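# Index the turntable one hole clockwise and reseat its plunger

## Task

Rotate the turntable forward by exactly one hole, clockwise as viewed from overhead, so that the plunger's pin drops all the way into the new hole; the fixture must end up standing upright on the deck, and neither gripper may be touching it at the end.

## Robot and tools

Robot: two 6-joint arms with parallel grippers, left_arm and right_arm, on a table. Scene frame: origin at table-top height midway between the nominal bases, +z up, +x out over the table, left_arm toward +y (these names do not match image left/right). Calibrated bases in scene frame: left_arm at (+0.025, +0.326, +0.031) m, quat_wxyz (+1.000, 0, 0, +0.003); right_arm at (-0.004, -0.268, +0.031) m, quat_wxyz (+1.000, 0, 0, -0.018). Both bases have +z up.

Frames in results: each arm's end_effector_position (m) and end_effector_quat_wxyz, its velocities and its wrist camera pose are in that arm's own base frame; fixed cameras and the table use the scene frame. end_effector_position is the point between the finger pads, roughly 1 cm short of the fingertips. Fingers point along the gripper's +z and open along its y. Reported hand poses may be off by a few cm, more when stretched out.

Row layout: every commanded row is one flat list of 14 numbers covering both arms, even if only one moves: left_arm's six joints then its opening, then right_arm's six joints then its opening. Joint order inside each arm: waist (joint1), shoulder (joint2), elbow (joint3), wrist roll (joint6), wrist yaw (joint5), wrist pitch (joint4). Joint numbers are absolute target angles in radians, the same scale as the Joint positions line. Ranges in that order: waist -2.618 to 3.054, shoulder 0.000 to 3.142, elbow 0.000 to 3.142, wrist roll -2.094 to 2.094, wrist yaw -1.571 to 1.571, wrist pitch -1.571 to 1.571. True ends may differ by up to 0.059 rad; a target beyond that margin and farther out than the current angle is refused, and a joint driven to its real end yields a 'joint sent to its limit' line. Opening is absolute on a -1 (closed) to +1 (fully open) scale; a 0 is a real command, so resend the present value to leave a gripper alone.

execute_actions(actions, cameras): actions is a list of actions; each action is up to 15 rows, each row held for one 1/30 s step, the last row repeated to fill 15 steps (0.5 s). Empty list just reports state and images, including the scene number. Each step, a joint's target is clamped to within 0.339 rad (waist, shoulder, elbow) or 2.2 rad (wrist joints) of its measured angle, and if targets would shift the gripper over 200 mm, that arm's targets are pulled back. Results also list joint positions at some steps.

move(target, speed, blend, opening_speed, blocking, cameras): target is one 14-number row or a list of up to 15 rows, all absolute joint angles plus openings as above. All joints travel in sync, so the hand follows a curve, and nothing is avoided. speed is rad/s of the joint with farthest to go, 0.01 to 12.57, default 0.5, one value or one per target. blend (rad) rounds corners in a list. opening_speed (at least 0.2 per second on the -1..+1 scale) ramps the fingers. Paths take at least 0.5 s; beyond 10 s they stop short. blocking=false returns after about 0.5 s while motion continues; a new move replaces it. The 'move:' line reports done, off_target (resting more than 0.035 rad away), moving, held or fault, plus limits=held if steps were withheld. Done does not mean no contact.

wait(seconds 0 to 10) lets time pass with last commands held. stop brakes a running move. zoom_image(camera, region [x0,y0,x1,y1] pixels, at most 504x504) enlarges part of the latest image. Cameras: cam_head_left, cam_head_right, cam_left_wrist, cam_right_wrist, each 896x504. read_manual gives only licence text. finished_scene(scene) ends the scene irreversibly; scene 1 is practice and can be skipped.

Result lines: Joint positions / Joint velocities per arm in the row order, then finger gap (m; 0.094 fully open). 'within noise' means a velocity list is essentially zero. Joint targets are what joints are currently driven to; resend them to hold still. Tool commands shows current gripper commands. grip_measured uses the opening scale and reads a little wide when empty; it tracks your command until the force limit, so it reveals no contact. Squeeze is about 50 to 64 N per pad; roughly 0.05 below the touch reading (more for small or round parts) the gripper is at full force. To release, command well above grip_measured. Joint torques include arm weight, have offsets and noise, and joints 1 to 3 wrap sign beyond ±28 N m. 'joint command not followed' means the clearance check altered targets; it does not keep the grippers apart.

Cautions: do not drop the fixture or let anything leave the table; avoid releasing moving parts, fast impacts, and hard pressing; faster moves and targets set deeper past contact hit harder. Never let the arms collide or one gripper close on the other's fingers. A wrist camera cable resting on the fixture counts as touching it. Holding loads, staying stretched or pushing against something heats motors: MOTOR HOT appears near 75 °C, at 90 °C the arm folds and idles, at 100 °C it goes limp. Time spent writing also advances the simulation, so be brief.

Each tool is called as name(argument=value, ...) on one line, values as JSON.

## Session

execute_actions(actions=[], cameras=["cam_head_left"])

zoom_image(camera="cam_head_left", region=[350, 230, 550, 410])

Scene clock: 0.00 s.
left_arm: end_effector_position=(+0.3789, +0.0005, +0.1416) grip_measured=+1.000 end_effector_quat_wxyz=(+0.682, -0.014, +0.730, +0.047) | right_arm: end_effector_position=(+0.3580, -0.0478, +0.1413) grip_measured=+1.000 end_effector_quat_wxyz=(+0.679, +0.114, +0.720, -0.089)
Joint names: [waist, shoulder, elbow, wrist roll, wrist yaw, wrist pitch]
Joint positions: left_arm=[-0.079 1.56 0.222 0.039 -0.166 1.272 0.094] | right_arm=[0.009 1.506 0.165 0.047 0.296 1.275 0.094]
Joint velocities: within noise
Joint torques (N m): no reading
Heat: left arm: 31 °C; right arm: 28 °C.
Joint targets: left_arm=[-0.079 1.557 0.226 0.038 -0.166 1.267] | right_arm=[0.009 1.502 0.170 0.046 0.296 1.270]
Tool commands: left_gripper/opening=+1.0 right_gripper/opening=+1.0
Images, in order (width x height): cam_head_left 896x504.

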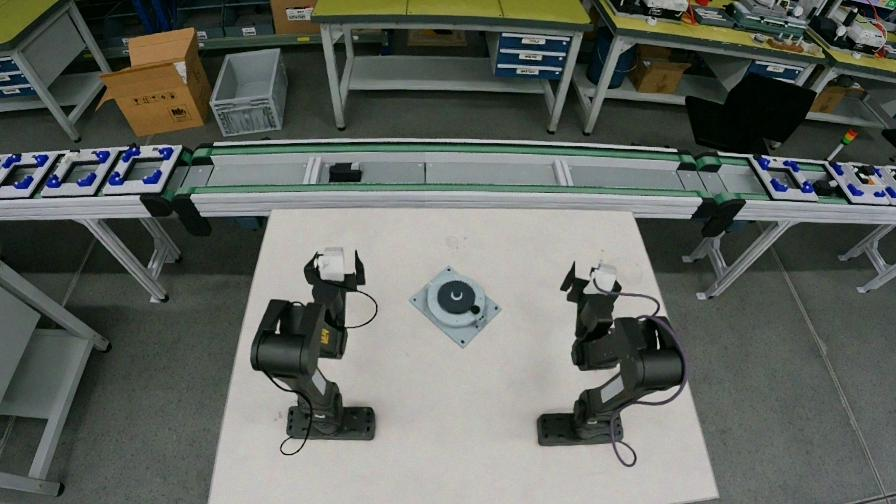

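Scaled by 2.520 from the camera's 896x504 image, which has a finer 1280x720 frame.

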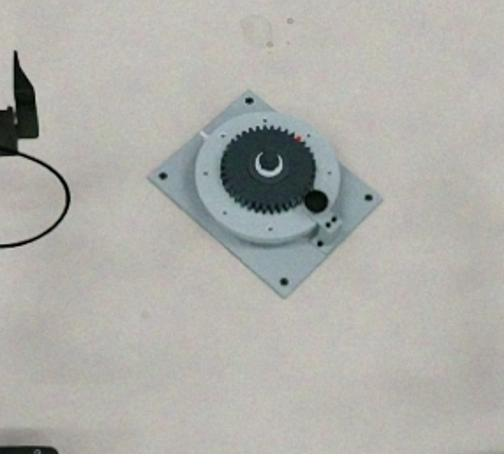

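move(target=[[-0.35, 1.8, 1.5, -1.2, 0, -0.9, -0.1, 0.3, 1.45, 0.12, -0.05, -0.1, 1.05, 0.3], [-0.7475, 2.307, 2.195, -2.06, 0, -1.472, -0.1, 0.497, 1.4076, 0.081, -0.134, -0.315, 0.923, 0.3]], speed=[1.2, 1.0], blend=[0.25, 0], cameras=["cam_left_wrist", "cam_right_wrist"])

zoom_image(camera="cam_left_wrist", region=[340, 220, 560, 418])

zoom_image(camera="cam_right_wrist", region=[340, 240, 560, 460])

Scene clock: 63.77 s.
left_arm: end_effector_position=(+0.3242, -0.3046, +0.1010) grip_measured=-0.099 end_effector_quat_wxyz=(-0.002, -0.602, +0.798, -0.004) | right_arm: end_effector_position=(+0.2555, +0.1971, +0.0607) grip_measured=+0.302 end_effector_quat_wxyz=(+0.513, -0.328, +0.762, +0.222)
Joint names: [waist, shoulder, elbow, wrist roll, wrist yaw, wrist pitch]
Joint positions: left_arm=[-0.754 2.285 2.169 -2.047 0.005 -1.447 0.042] | right_arm=[0.488 1.427 0.089 -0.125 -0.304 0.934 0.061]
Joint torques (N m): left_arm=[0.53 -11.03 7.25 -0.11 -0.05 0.15] | right_arm=[0.76 -4.79 4.93 -0.06 -0.23 1.58]
Heat: left arm: 32 °C; right arm: 33 °C.
Joint targets: left_arm=[-0.748 2.307 2.195 -2.060 0.000 -1.472] | right_arm=[0.497 1.408 0.081 -0.134 -0.315 0.923]
move: done
Images, in order (width x height): cam_left_wrist 896x504, cam_right_wrist 896x504.

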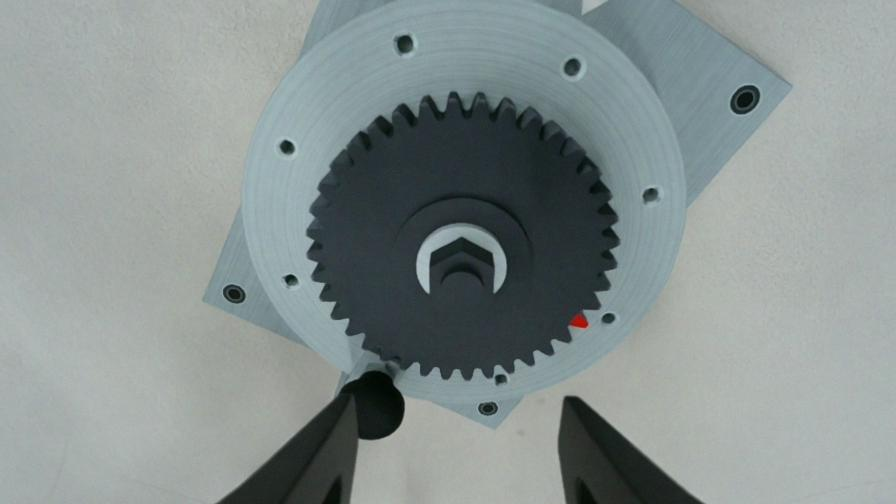

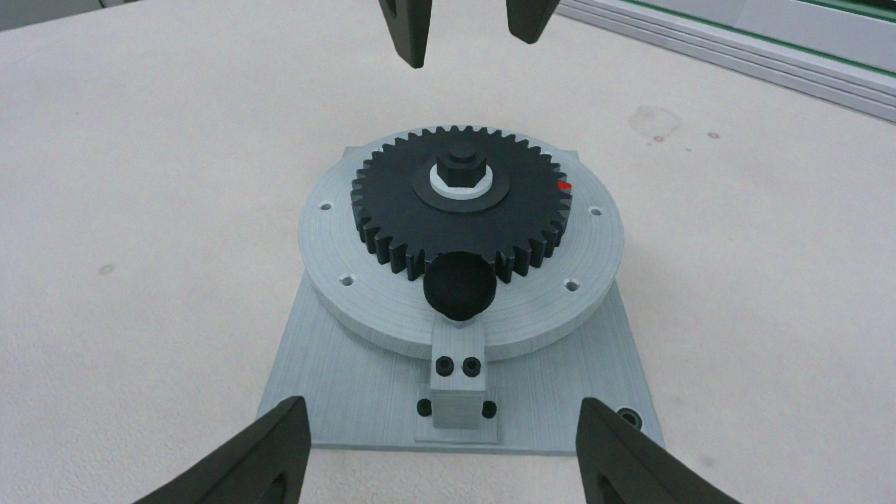

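Scaled by 2.291 from the camera's 896x504 image, which has a finer 1280x720 frame.

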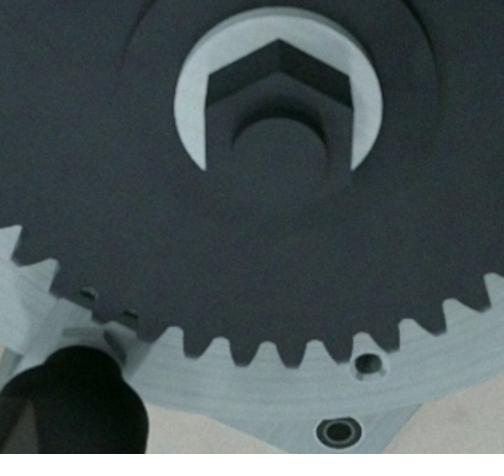

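Scaled by 2.291 from the camera's 896x504 image, which has a finer 1280x720 frame.

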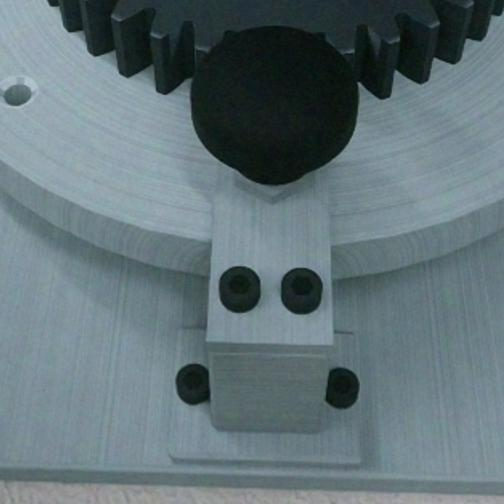

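move(target=[[-0.729, 2.225, 2.03, -1.987, 0, -1.335, -0.2, 0.527, 1.63, 0.195, -0.108, -0.268, 1.045, 0.3], [-0.729, 2.292, 1.9266, -1.987, 0, -1.2213, -0.2, 0.559, 1.8233, 0.2953, -0.09, -0.234, 1.1528, 0.3]], speed=[0.6, 0.4], cameras=["cam_left_wrist", "cam_right_wrist"])

zoom_image(camera="cam_left_wrist", region=[360, 320, 560, 500])

Scene clock: 116.17 s.
left_arm: end_effector_position=(+0.3295, -0.2975, +0.0493) grip_measured=-0.199 end_effector_quat_wxyz=(-0.001, -0.590, +0.808, -0.006) | right_arm: end_effector_position=(+0.2991, +0.2351, +0.0409) grip_measured=+0.302 end_effector_quat_wxyz=(+0.517, -0.328, +0.759, +0.222)
Joint names: [waist, shoulder, elbow, wrist roll, wrist yaw, wrist pitch]
Joint positions: left_arm=[-0.735 2.272 1.942 -1.996 0.005 -1.23 0.038] | right_arm=[0.55 1.808 0.281 -0.1 -0.244 1.137 0.061]
Joint torques (N m): left_arm=[0.44 -11.23 4.03 0.12 -0.06 0.51] | right_arm=[0.72 -4.71 5.83 0.14 0.02 1.87]
Heat: left arm: 33 °C; right arm: 34 °C.
Joint targets: left_arm=[-0.729 2.292 1.927 -1.987 0.000 -1.221] | right_arm=[0.559 1.823 0.295 -0.090 -0.234 1.153]
move: done
Images, in order (width x height): cam_left_wrist 896x504, cam_right_wrist 896x504.

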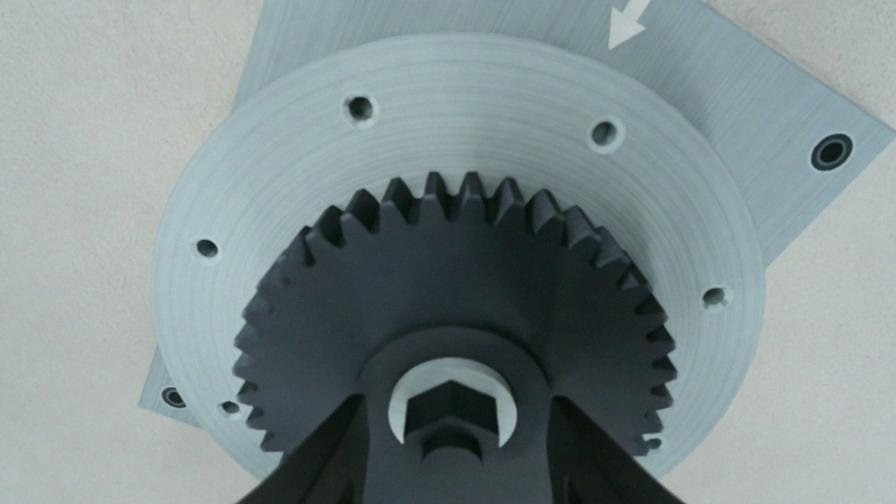

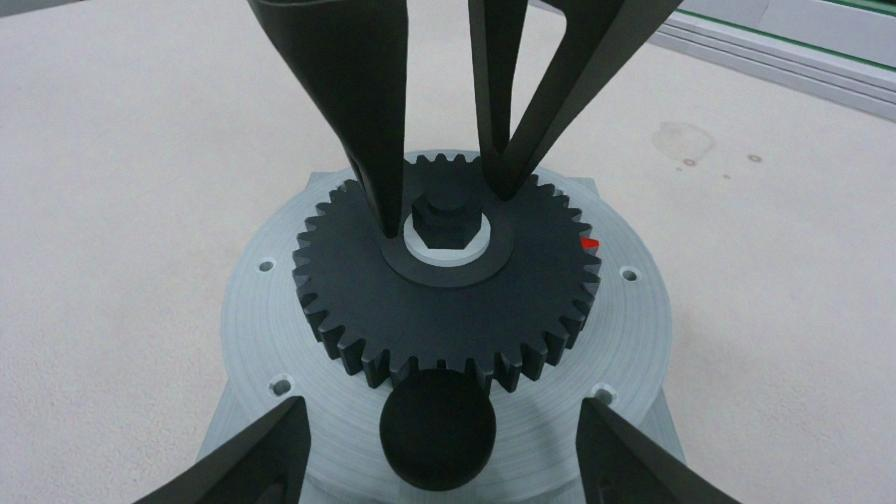

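Scaled by 2.520 from the camera's 896x504 image, which has a finer 1280x720 frame.

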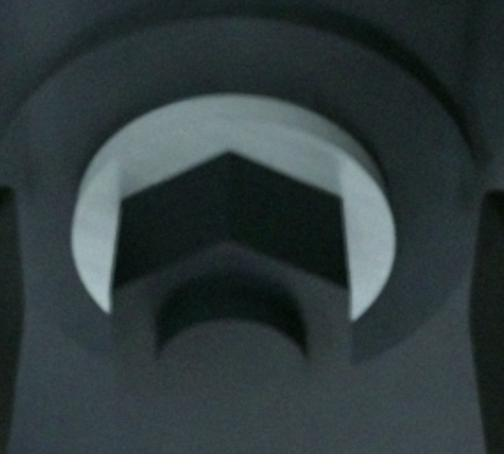

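move(target=[[-0.729, 2.292, 1.9266, -1.987, 0, -1.2213, -0.9, 0.559, 1.8233, 0.2953, -0.09, -0.234, 1.1528, -0.75], [-0.729, 2.292, 1.9266, -1.987, 0, -1.2213, -0.9, 0.559, 1.713, 0.298, -0.09, -0.234, 1.054, -0.75]], speed=[0.3, 0.3], opening_speed=0.8, cameras=["cam_left_wrist", "cam_right_wrist"])

Scene clock: 133.53 s.
left_arm: end_effector_position=(+0.3289, -0.2973, +0.0492) grip_measured=-0.643 end_effector_quat_wxyz=(-0.002, -0.589, +0.808, -0.005) | right_arm: end_effector_position=(+0.2983, +0.2358, +0.0417) grip_measured=-0.496 end_effector_quat_wxyz=(+0.503, -0.329, +0.768, +0.220)
Joint names: [waist, shoulder, elbow, wrist roll, wrist yaw, wrist pitch]
Joint positions: left_arm=[-0.735 2.272 1.942 -1.995 0.006 -1.232 0.017] | right_arm=[0.555 1.756 0.297 -0.099 -0.24 1.037 0.024]
Joint torques (N m): left_arm=[0.46 -11.23 4.07 0.11 -0.06 0.56] | right_arm=[0.35 -9.32 4.9 0.11 0 1.84]
Heat: left arm: 34 °C; right arm: 36 °C.
Joint targets: left_arm=[-0.729 2.292 1.927 -1.987 0.000 -1.221] | right_arm=[0.559 1.713 0.298 -0.090 -0.234 1.054]
move: off_target (right_arm); right_arm: the shoulder is farthest, 0.043 rad from its target
Images, in order (width x height): cam_left_wrist 896x504, cam_right_wrist 896x504.

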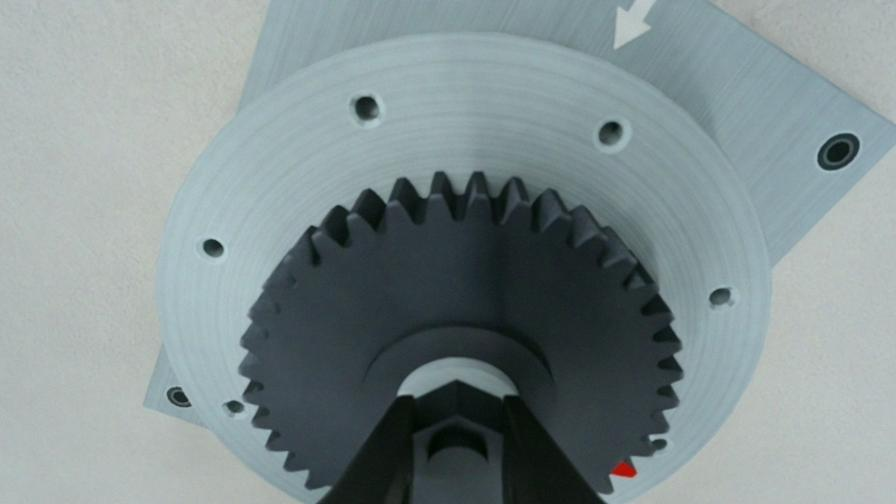

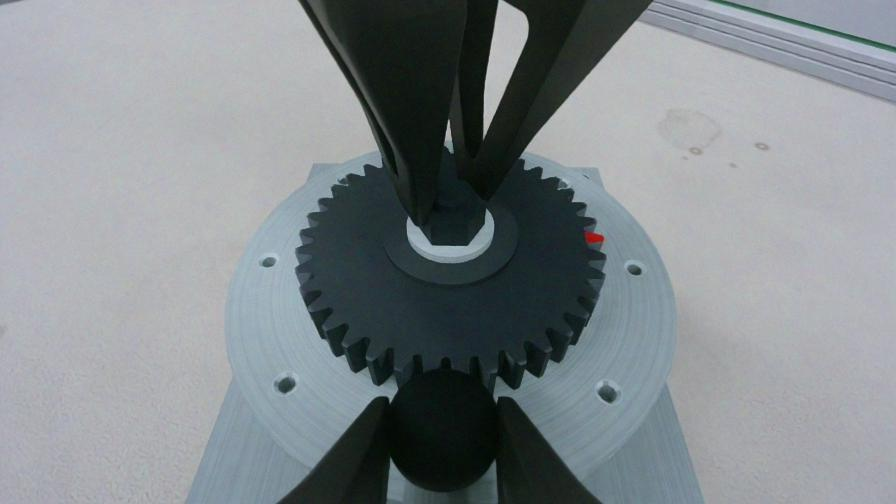

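move(target=[-0.729, 2.292, 1.9266, -1.987, 0, -1.2213, -0.9, 0.559, 1.666, 0.338, -0.09, -0.234, 1.412, -0.75], speed=0.5, cameras=["cam_right_wrist"])

Scene clock: 145.73 s.
left_arm: end_effector_position=(+0.3289, -0.2973, +0.0492) grip_measured=-0.643 end_effector_quat_wxyz=(-0.002, -0.589, +0.808, -0.005) | right_arm: end_effector_position=(+0.3009, +0.2373, +0.0499) grip_measured=-0.497 end_effector_quat_wxyz=(+0.518, -0.328, +0.758, +0.222)
Joint names: [waist, shoulder, elbow, wrist roll, wrist yaw, wrist pitch]
Joint positions: left_arm=[-0.735 2.272 1.942 -1.995 0.006 -1.232 0.017] | right_arm=[0.555 1.755 0.295 -0.099 -0.24 1.076 0.024]
Joint torques (N m): left_arm=[0.43 -11.23 4.07 0.1 -0.06 0.55] | right_arm=[0.34 -12.98 9.13 0.11 -0.02 4.76]
Heat: left arm: 35 °C; right arm: 36 °C.
Joint targets: left_arm=[-0.729 2.292 1.927 -1.987 0.000 -1.221] | right_arm=[0.559 1.666 0.338 -0.090 -0.234 1.412]
move: off_target (right_arm); right_arm: the wrist pitch is farthest, 0.336 rad from its target
Images, in order (width x height): cam_right_wrist 896x504.

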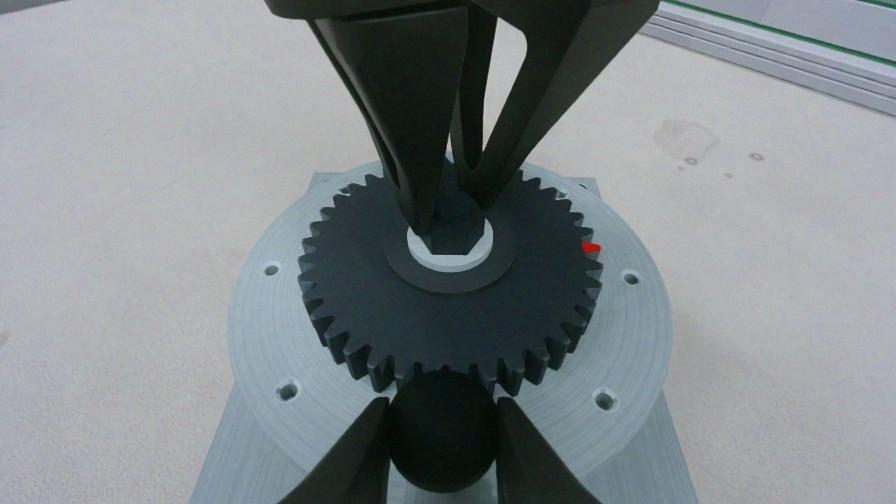

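move(target=[[-0.729, 2.292, 1.9266, -1.75, 0, -1.2213, -0.9, 0.559, 1.666, 0.338, -0.09, -0.234, 1.415, -0.75]], speed=0.5, cameras=["cam_right_wrist"])

Scene clock: 165.13 s.
left_arm: end_effector_position=(+0.3297, -0.2964, +0.0492) grip_measured=-0.643 end_effector_quat_wxyz=(-0.002, -0.511, +0.860, -0.005) | right_arm: end_effector_position=(+0.3009, +0.2373, +0.0499) grip_measured=-0.497 end_effector_quat_wxyz=(+0.518, -0.328, +0.758, +0.222)
Joint names: [waist, shoulder, elbow, wrist roll, wrist yaw, wrist pitch]
Joint positions: left_arm=[-0.732 2.272 1.942 -1.804 0.007 -1.232 0.017] | right_arm=[0.555 1.755 0.295 -0.099 -0.24 1.076 0.024]
Joint torques (N m): left_arm=[0.2 -11.23 4.07 0.65 -0.07 0.55] | right_arm=[0.31 -12.98 9.16 0.11 -0.01 4.79]
Heat: left arm: 35 °C; right arm: 61 °C.
Joint targets: left_arm=[-0.729 2.292 1.927 -1.750 0.000 -1.221] | right_arm=[0.559 1.666 0.338 -0.090 -0.234 1.415]
move: off_target (left_arm, right_arm); left_arm: the wrist roll is farthest, 0.054 rad from its target; right_arm: the wrist pitch is farthest, 0.339 rad from its target
Images, in order (width x height): cam_right_wrist 896x504.

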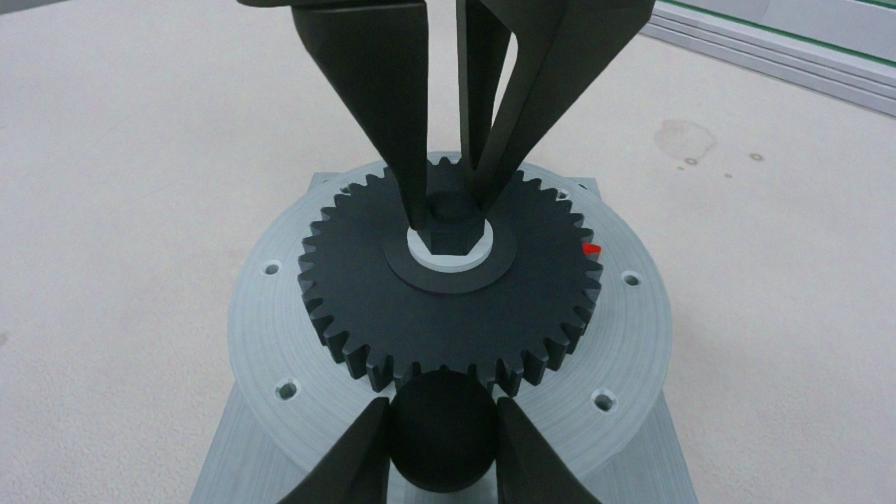

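move(target=[[-0.729, 2.292, 1.9266, -1.995, 0, -1.2213, -0.9, 0.559, 1.70, 0.31, -0.09, -0.234, 1.05, -0.75], [-0.729, 2.292, 1.9266, -1.995, 0, -1.2213, -0.9, 0.559, 1.66, 0.312, -0.09, -0.234, 0.955, -0.75]], speed=[0.6, 0.3], cameras=["cam_left_wrist"])

zoom_image(camera="cam_left_wrist", region=[360, 320, 560, 500])

Scene clock: 201.47 s.
left_arm: end_effector_position=(+0.3292, -0.2961, +0.0492) grip_measured=-0.649 end_effector_quat_wxyz=(-0.003, -0.580, +0.814, -0.004) | right_arm: end_effector_position=(+0.2978, +0.2347, +0.0441) grip_measured=-0.497 end_effector_quat_wxyz=(+0.492, -0.329, +0.776, +0.216)
Joint names: [waist, shoulder, elbow, wrist roll, wrist yaw, wrist pitch]
Joint positions: left_arm=[-0.732 2.272 1.942 -1.97 0.007 -1.235 0.016] | right_arm=[0.555 1.703 0.311 -0.099 -0.236 0.943 0.024]
Joint torques (N m): left_arm=[0.17 -11.25 4.05 -0.27 -0.05 0.57] | right_arm=[0.32 -9.11 5.37 0.11 -0.05 1.79]
Heat: left arm: 36 °C; right arm: 78 °C. Fold the right arm in close to its base, or ease its load, before you think long.
Joint targets: left_arm=[-0.729 2.292 1.927 -1.995 0.000 -1.221] | right_arm=[0.559 1.660 0.312 -0.090 -0.234 0.955]
MOTOR HOT: the wrist pitch of the right arm reports 78 °C; the controller's stop level is 90 °C. To cool a motor, set the load down, stop pushing, or move to a pose that needs little force.
move: off_target (right_arm); right_arm: the shoulder is farthest, 0.043 rad from its target
Images, in order (width x height): cam_left_wrist 896x504.

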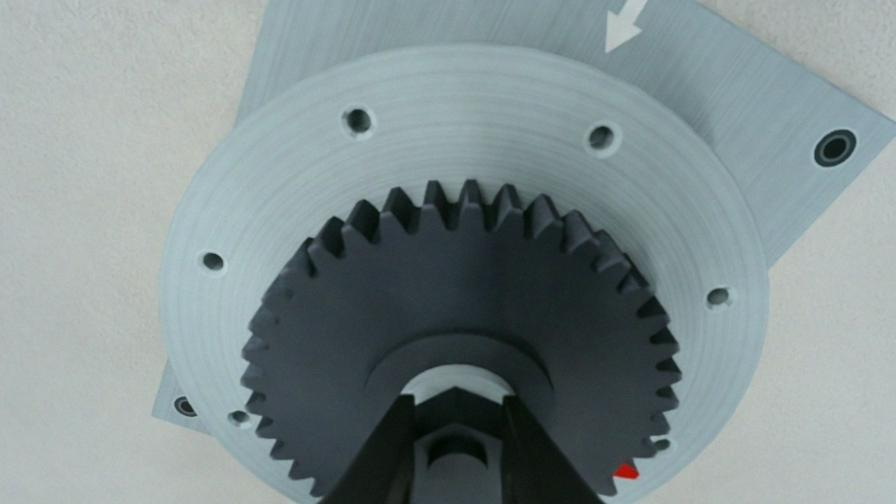

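Scaled by 2.520 from the camera's 896x504 image, which has a finer 1280x720 frame.

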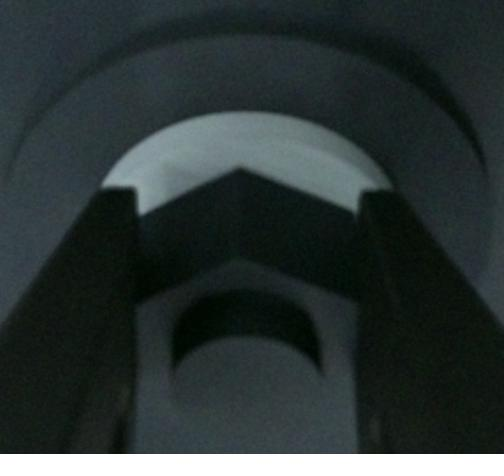

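move(target=[[-0.729, 2.292, 1.9266, -1.995, 0, -1.2213, -0.9, 0.559, 1.615, 0.35, -0.09, -0.234, 1.36, -0.75], [-0.729, 2.292, 1.9266, -1.995, 0, -1.2213, -0.9, 0.559, 1.615, 0.35, -0.09, -0.234, 1.365, -0.75], [-0.729, 2.292, 1.9266, -1.80, 0, -1.2213, -0.9, 0.559, 1.615, 0.35, -0.09, -0.234, 1.365, -0.75], [-0.729, 2.292, 1.9266, -1.80, 0, -1.2213, -0.9, 0.559, 1.70, 0.31, -0.09, -0.234, 1.05, -0.75]], speed=[0.6, 0.01, 0.5, 0.6], cameras=["cam_left_wrist", "cam_right_wrist"])

Scene clock: 230.90 s.
left_arm: end_effector_position=(+0.3295, -0.2964, +0.0492) grip_measured=-0.650 end_effector_quat_wxyz=(-0.002, -0.515, +0.857, -0.005) | right_arm: end_effector_position=(+0.2984, +0.2348, +0.0473) grip_measured=-0.497 end_effector_quat_wxyz=(+0.499, -0.329, +0.772, +0.217)
Joint names: [waist, shoulder, elbow, wrist roll, wrist yaw, wrist pitch]
Joint positions: left_arm=[-0.732 2.272 1.942 -1.814 0.007 -1.233 0.016] | right_arm=[0.555 1.703 0.305 -0.099 -0.235 0.966 0.024]
Joint torques (N m): left_arm=[0.18 -11.23 4.04 0.2 -0.07 0.55] | right_arm=[0.34 -5.82 5.7 0.11 -0.07 2.46]
Heat: left arm: 36 °C; right arm: 59 °C.
Joint targets: left_arm=[-0.729 2.292 1.927 -1.800 0.000 -1.221] | right_arm=[0.559 1.700 0.310 -0.090 -0.234 1.050]
MOTOR HOT: cleared for the motors of the right arm.
move: off_target (right_arm); right_arm: the wrist pitch is farthest, 0.084 rad from its target
Images, in order (width x height): cam_left_wrist 896x504, cam_right_wrist 896x504.

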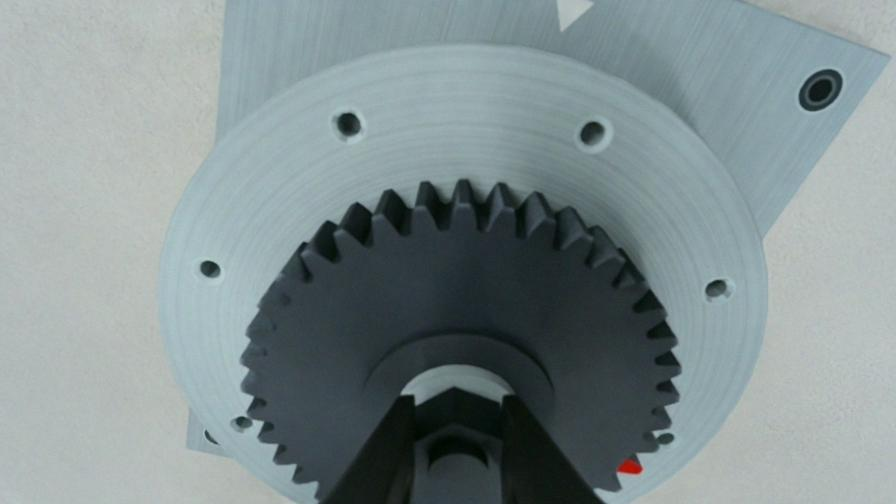

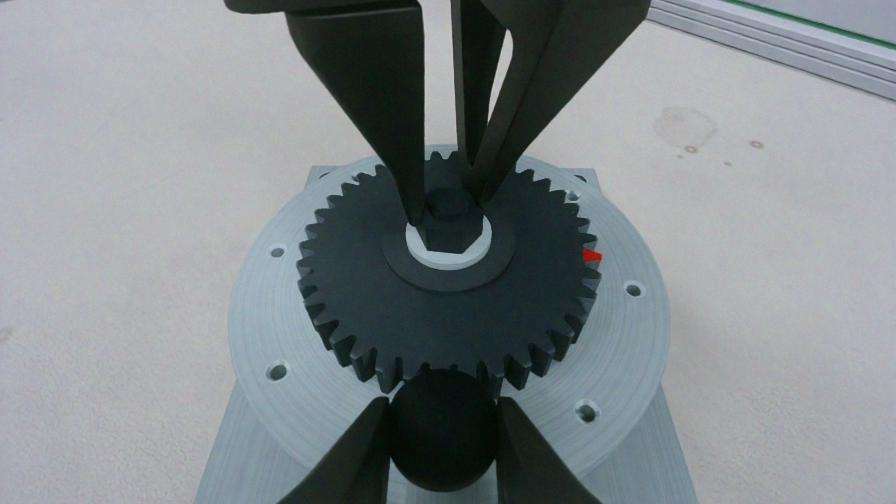

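move(target=[[-0.729, 2.292, 1.9266, -1.80, 0, -1.2213, -0.9, 0.559, 1.635, 0.348, -0.09, -0.234, 1.29, -0.75], [-0.729, 2.292, 1.9266, -1.80, 0, -1.2213, -0.9, 0.559, 1.635, 0.348, -0.09, -0.234, 1.295, -0.75], [-0.729, 2.292, 1.9266, -1.19, 0, -1.2213, -0.9, 0.559, 1.635, 0.348, -0.09, -0.234, 1.295, -0.75], [-0.729, 2.292, 1.9266, -1.19, 0, -1.2213, -0.9, 0.559, 1.715, 0.31, -0.09, -0.234, 0.98, -0.75]], speed=[0.6, 0.01, 0.5, 0.6], cameras=["cam_left_wrist", "cam_right_wrist"])

Scene clock: 247.10 s.
left_arm: end_effector_position=(+0.3322, -0.2988, +0.0492) grip_measured=-0.650 end_effector_quat_wxyz=(+0.003, -0.235, +0.972, -0.011) | right_arm: end_effector_position=(+0.2980, +0.2346, +0.0457) grip_measured=-0.497 end_effector_quat_wxyz=(+0.497, -0.329, +0.773, +0.216)
Joint names: [waist, shoulder, elbow, wrist roll, wrist yaw, wrist pitch]
Joint positions: left_arm=[-0.732 2.272 1.942 -1.207 0.007 -1.218 0.016] | right_arm=[0.556 1.705 0.305 -0.099 -0.233 0.963 0.024]
Joint torques (N m): left_arm=[0.24 -11.29 4.08 0.22 -0.07 0.41] | right_arm=[0.21 -4.86 5.67 0.13 -0.08 1.86]
Heat: left arm: 36 °C; right arm: 61 °C.
Joint targets: left_arm=[-0.729 2.292 1.927 -1.190 0.000 -1.221] | right_arm=[0.559 1.715 0.310 -0.090 -0.234 0.980]
move: done
Images, in order (width x height): cam_left_wrist 896x504, cam_right_wrist 896x504.

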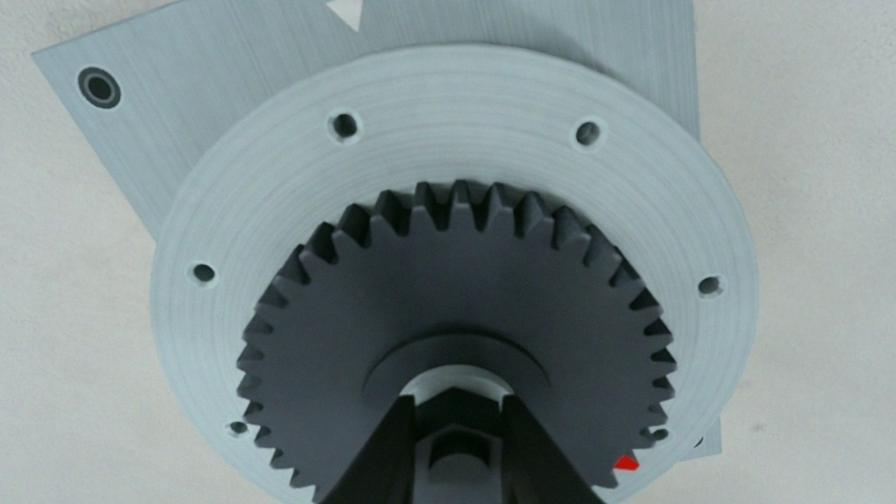

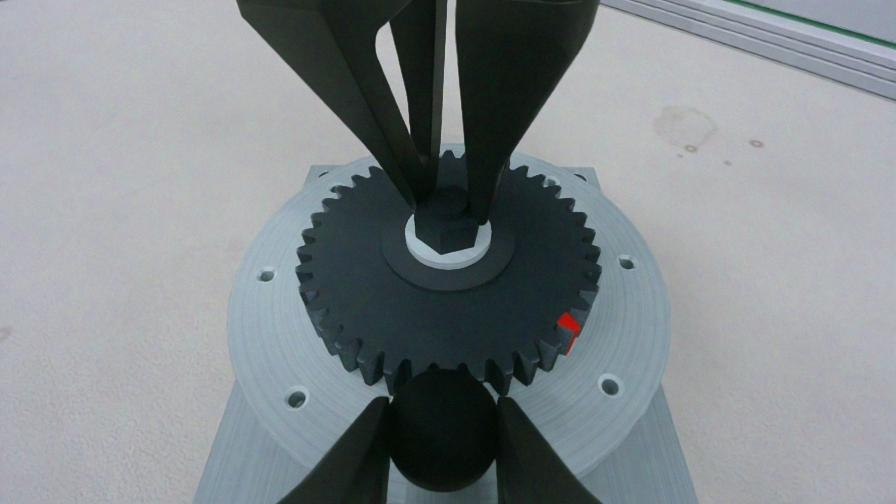

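move(target=[[-0.729, 2.292, 1.9266, -1.19, 0, -1.2213, -0.9, 0.559, 1.63, 0.348, -0.09, -0.234, 1.31, -0.75], [-0.729, 2.292, 1.9266, -1.19, 0, -1.2213, -0.9, 0.559, 1.63, 0.348, -0.09, -0.234, 1.315, -0.75], [-0.729, 2.292, 1.9266, -1.105, 0, -1.2213, -0.9, 0.559, 1.63, 0.348, -0.09, -0.234, 1.315, -0.75], [-0.729, 2.292, 1.9266, -1.105, 0, -1.2213, -0.9, 0.559, 1.72, 0.31, -0.09, -0.234, 0.96, -0.75]], speed=[0.6, 0.01, 0.3, 0.6], cameras=["cam_left_wrist", "cam_right_wrist"])

Scene clock: 266.63 s.
left_arm: end_effector_position=(+0.3325, -0.2991, +0.0492) grip_measured=-0.650 end_effector_quat_wxyz=(+0.004, -0.194, +0.981, -0.012) | right_arm: end_effector_position=(+0.2979, +0.2346, +0.0455) grip_measured=-0.497 end_effector_quat_wxyz=(+0.497, -0.329, +0.774, +0.216)
Joint names: [waist, shoulder, elbow, wrist roll, wrist yaw, wrist pitch]
Joint positions: left_arm=[-0.732 2.272 1.942 -1.122 0.007 -1.217 0.016] | right_arm=[0.556 1.705 0.305 -0.099 -0.233 0.962 0.024]
Joint torques (N m): left_arm=[0.21 -11.28 4.07 0.22 -0.07 0.39] | right_arm=[0.28 -4.48 5.71 0.12 -0.07 1.66]
Heat: left arm: 37 °C; right arm: 58 °C.
Joint targets: left_arm=[-0.729 2.292 1.927 -1.105 0.000 -1.221] | right_arm=[0.559 1.720 0.310 -0.090 -0.234 0.960]
move: done
Images, in order (width x height): cam_left_wrist 896x504, cam_right_wrist 896x504.

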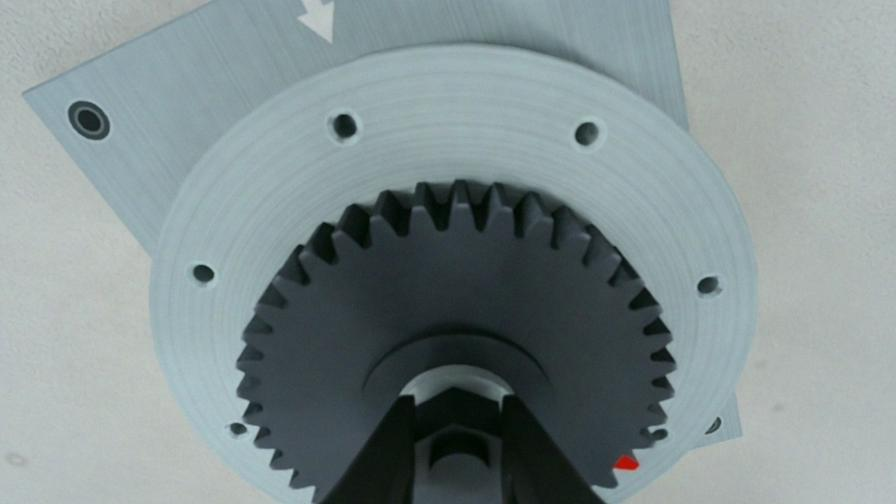

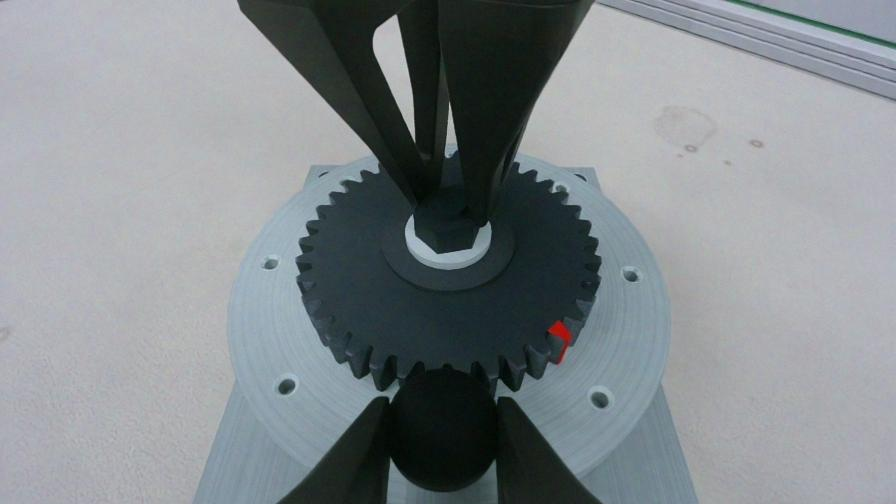

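move(target=[[-0.729, 2.292, 1.9266, -1.145, 0, -1.2213, -0.9, 0.559, 1.71, 0.308, -0.09, -0.234, 0.965, -0.75], [-0.729, 2.292, 1.9266, -1.145, 0, -1.2213, -0.9, 0.559, 1.71, 0.308, -0.09, -0.234, 0.965, 0.3]], speed=[0.3, 0.3], opening_speed=1.5, cameras=["cam_right_wrist"])

Scene clock: 287.53 s.
left_arm: end_effector_position=(+0.3325, -0.2991, +0.0492) grip_measured=-0.650 end_effector_quat_wxyz=(+0.004, -0.200, +0.980, -0.012) | right_arm: end_effector_position=(+0.2979, +0.2346, +0.0455) grip_measured=+0.298 end_effector_quat_wxyz=(+0.497, -0.329, +0.774, +0.216)
Joint names: [waist, shoulder, elbow, wrist roll, wrist yaw, wrist pitch]
Joint positions: left_arm=[-0.732 2.272 1.942 -1.135 0.007 -1.217 0.016] | right_arm=[0.556 1.705 0.305 -0.099 -0.233 0.962 0.061]
Joint torques (N m): left_arm=[0.23 -11.25 4.1 -0.1 -0.06 0.4] | right_arm=[0.21 -5.24 5.46 0.12 -0.08 1.74]
Heat: left arm: 37 °C; right arm: 55 °C.
Joint targets: left_arm=[-0.729 2.292 1.927 -1.145 0.000 -1.221] | right_arm=[0.559 1.710 0.308 -0.090 -0.234 0.965]
move: done
Images, in order (width x height): cam_right_wrist 896x504.

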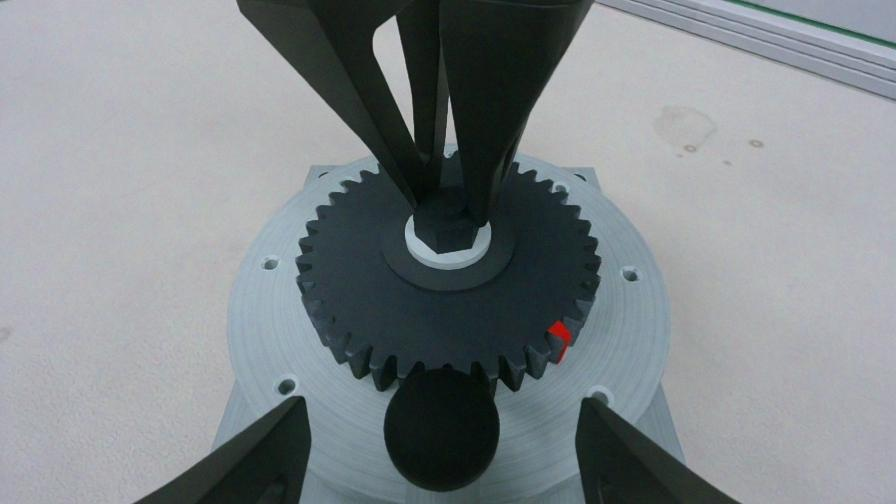

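move(target=[-0.729, 2.292, 1.9266, -1.20, 0, -1.2213, -0.9, 0.559, 1.71, 0.308, -0.09, -0.234, 0.965, 0.3], speed=0.15, cameras=["cam_right_wrist"])

Scene clock: 297.00 s.
left_arm: end_effector_position=(+0.3325, -0.2991, +0.0492) grip_measured=-0.651 end_effector_quat_wxyz=(+0.004, -0.219, +0.976, -0.012) | right_arm: end_effector_position=(+0.2979, +0.2346, +0.0455) grip_measured=+0.298 end_effector_quat_wxyz=(+0.497, -0.329, +0.774, +0.216)
Joint names: [waist, shoulder, elbow, wrist roll, wrist yaw, wrist pitch]
Joint positions: left_arm=[-0.732 2.272 1.942 -1.174 0.007 -1.217 0.016] | right_arm=[0.556 1.705 0.305 -0.099 -0.233 0.962 0.061]
Joint torques (N m): left_arm=[0.23 -11.28 4.11 -0.27 -0.07 0.4] | right_arm=[0.2 -5.2 5.48 0.11 -0.08 1.73]
Heat: left arm: 37 °C; right arm: 54 °C.
Joint targets: left_arm=[-0.729 2.292 1.927 -1.200 0.000 -1.221] | right_arm=[0.559 1.710 0.308 -0.090 -0.234 0.965]
move: done
Images, in order (width x height): cam_right_wrist 896x504.

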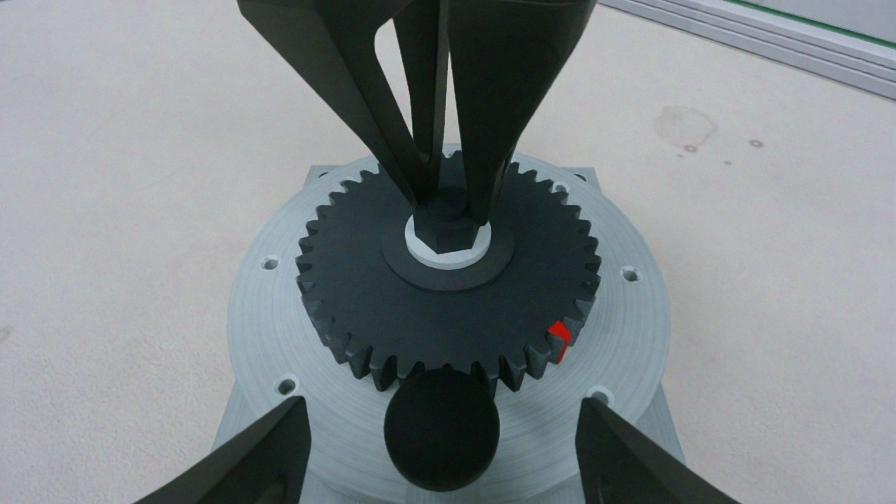

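move(target=[-0.729, 2.292, 1.9266, -1.27, 0, -1.2213, -0.9, 0.559, 1.71, 0.308, -0.09, -0.234, 0.965, 0.3], speed=0.15, cameras=["cam_right_wrist"])

Scene clock: 303.50 s.
left_arm: end_effector_position=(+0.3327, -0.2989, +0.0492) grip_measured=-0.655 end_effector_quat_wxyz=(+0.004, -0.250, +0.968, -0.012) | right_arm: end_effector_position=(+0.2979, +0.2346, +0.0455) grip_measured=+0.298 end_effector_quat_wxyz=(+0.497, -0.329, +0.774, +0.216)
Joint names: [waist, shoulder, elbow, wrist roll, wrist yaw, wrist pitch]
Joint positions: left_arm=[-0.732 2.272 1.942 -1.238 0.006 -1.217 0.016] | right_arm=[0.556 1.705 0.305 -0.099 -0.233 0.962 0.061]
Joint torques (N m): left_arm=[0.2 -11.25 4.1 -0.32 -0.05 0.4] | right_arm=[0.23 -5.24 5.53 0.1 -0.09 1.74]
Heat: left arm: 37 °C; right arm: 54 °C.
Joint targets: left_arm=[-0.729 2.292 1.927 -1.270 0.000 -1.221] | right_arm=[0.559 1.710 0.308 -0.090 -0.234 0.965]
move: done
Images, in order (width x height): cam_right_wrist 896x504.

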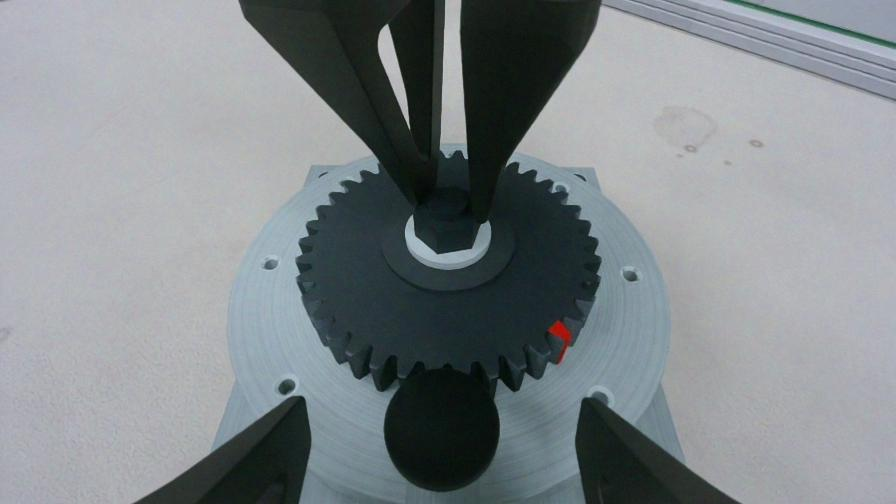

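move(target=[[-0.729, 2.292, 1.9266, -1.245, 0, -1.2213, -0.9, 0.52, 1.62, 0.18, -0.108, -0.268, 1.03, 0.3], [-0.729, 2.292, 1.9266, -1.245, 0, -1.2213, -0.9, 0.488, 1.42, 0.081, -0.125, -0.304, 0.925, 0.3]], speed=[0.4, 0.6], blend=[0.05, 0], cameras=["cam_right_wrist", "cam_left_wrist"])

zoom_image(camera="cam_right_wrist", region=[340, 240, 560, 460])

Scene clock: 332.23 s.
left_arm: end_effector_position=(+0.3327, -0.2989, +0.0492) grip_measured=-0.656 end_effector_quat_wxyz=(+0.004, -0.250, +0.968, -0.012) | right_arm: end_effector_position=(+0.2546, +0.1979, +0.0579) grip_measured=+0.298 end_effector_quat_wxyz=(+0.508, -0.326, +0.765, +0.222)
Joint names: [waist, shoulder, elbow, wrist roll, wrist yaw, wrist pitch]
Joint positions: left_arm=[-0.732 2.272 1.942 -1.237 0.006 -1.217 0.016] | right_arm=[0.497 1.436 0.089 -0.116 -0.293 0.934 0.061]
Joint torques (N m): left_arm=[0.2 -11.28 4.1 -0.08 -0.06 0.39] | right_arm=[-1.02 -4.57 4.86 -0.07 -0.17 1.64]
Heat: left arm: 37 °C; right arm: 52 °C.
Joint targets: left_arm=[-0.729 2.292 1.927 -1.245 0.000 -1.221] | right_arm=[0.488 1.420 0.081 -0.125 -0.304 0.925]
move: done
Images, in order (width x height): cam_left_wrist 896x504, cam_right_wrist 896x504.

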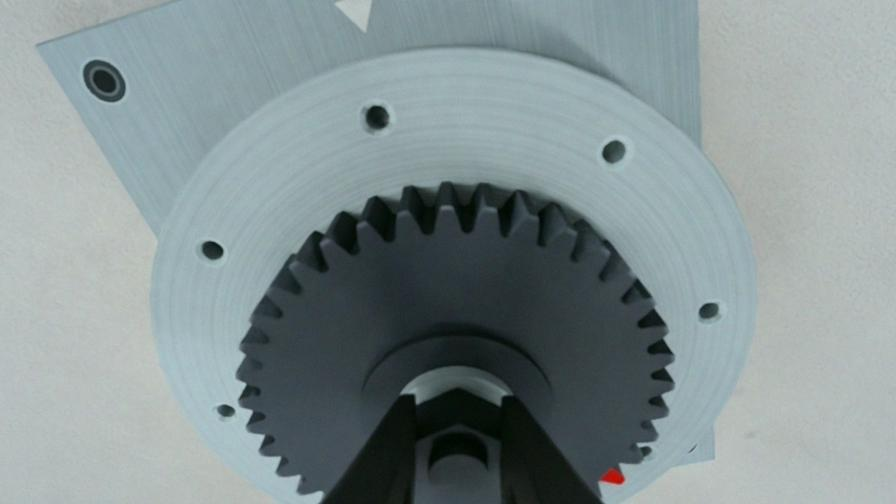

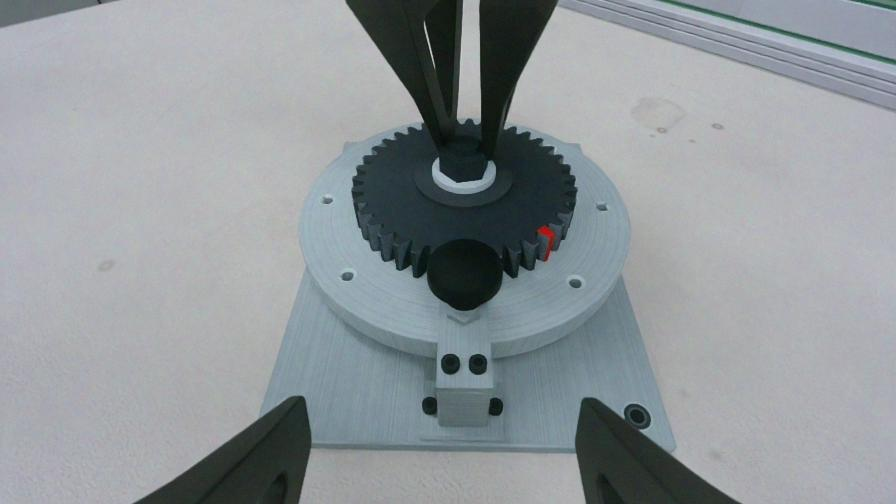

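Scaled by 2.291 from the camera's 896x504 image, which has a finer 1280x720 frame.

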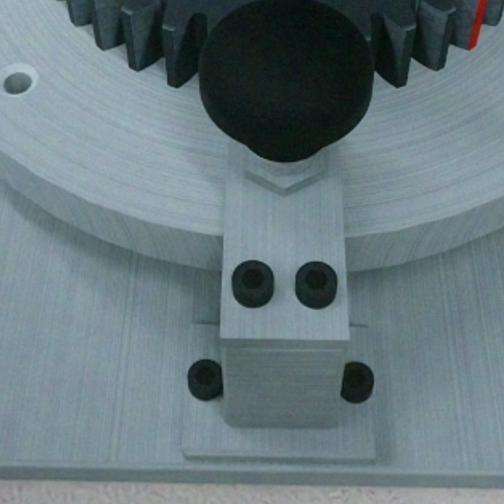

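move(target=[-0.729, 2.292, 1.9266, -1.36, 0, -1.2213, -0.9, 0.488, 1.42, 0.081, -0.125, -0.304, 0.925, 0.3], speed=0.2, cameras=["cam_right_wrist", "cam_left_wrist"])

zoom_image(camera="cam_right_wrist", region=[300, 180, 660, 400])

zoom_image(camera="cam_left_wrist", region=[360, 320, 560, 500])

Scene clock: 348.77 s.
left_arm: end_effector_position=(+0.3329, -0.2987, +0.0492) grip_measured=-0.658 end_effector_quat_wxyz=(+0.004, -0.294, +0.956, -0.011) | right_arm: end_effector_position=(+0.2543, +0.1980, +0.0576) grip_measured=+0.298 end_effector_quat_wxyz=(+0.508, -0.327, +0.765, +0.223)
Joint names: [waist, shoulder, elbow, wrist roll, wrist yaw, wrist pitch]
Joint positions: left_arm=[-0.732 2.272 1.942 -1.328 0.004 -1.217 0.016] | right_arm=[0.497 1.436 0.089 -0.117 -0.294 0.933 0.061]
Joint torques (N m): left_arm=[0.17 -11.28 4.08 -0.33 -0.04 0.4] | right_arm=[-1.01 -4.59 4.82 -0.07 -0.18 1.62]
Heat: left arm: 37 °C; right arm: 51 °C.
Joint targets: left_arm=[-0.729 2.292 1.927 -1.360 0.000 -1.221] | right_arm=[0.488 1.420 0.081 -0.125 -0.304 0.925]
move: done
Images, in order (width x height): cam_left_wrist 896x504, cam_right_wrist 896x504.

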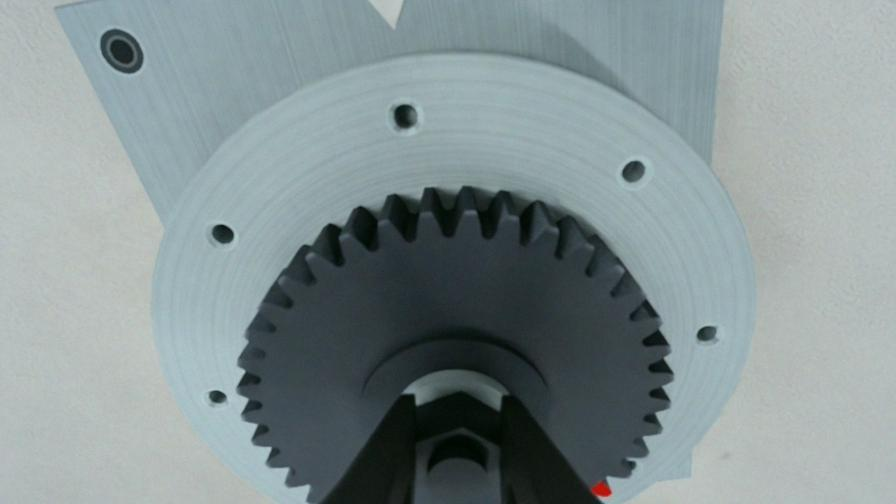

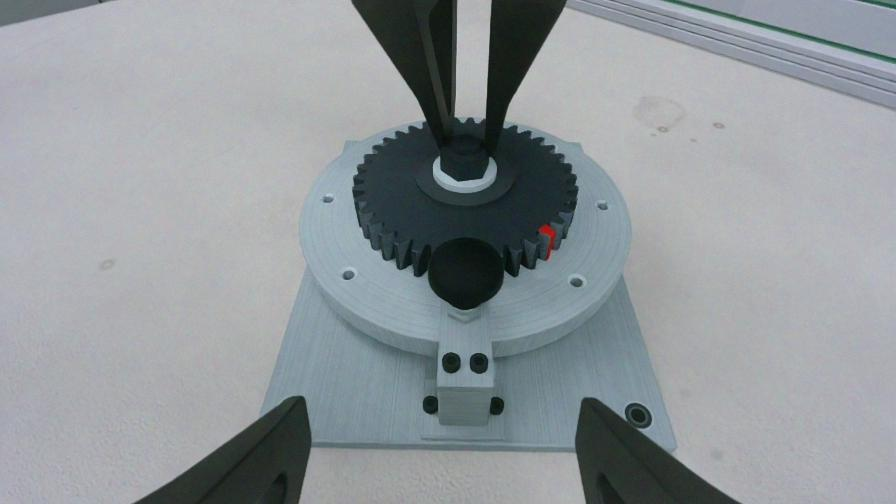

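Scaled by 1.400 from the camera's 896x504 image, which has a finer 1280x720 frame.

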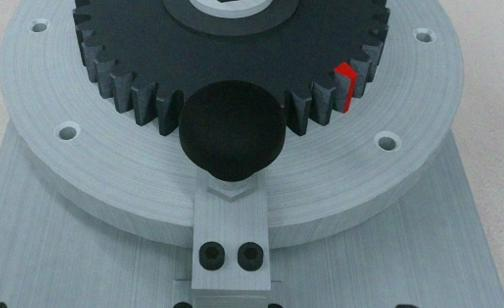

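Scaled by 2.520 from the camera's 896x504 image, which has a finer 1280x720 frame.

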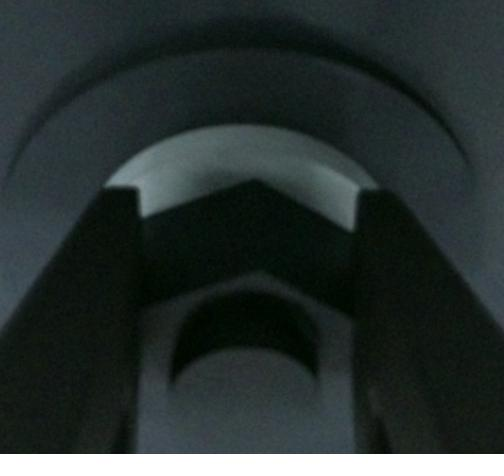

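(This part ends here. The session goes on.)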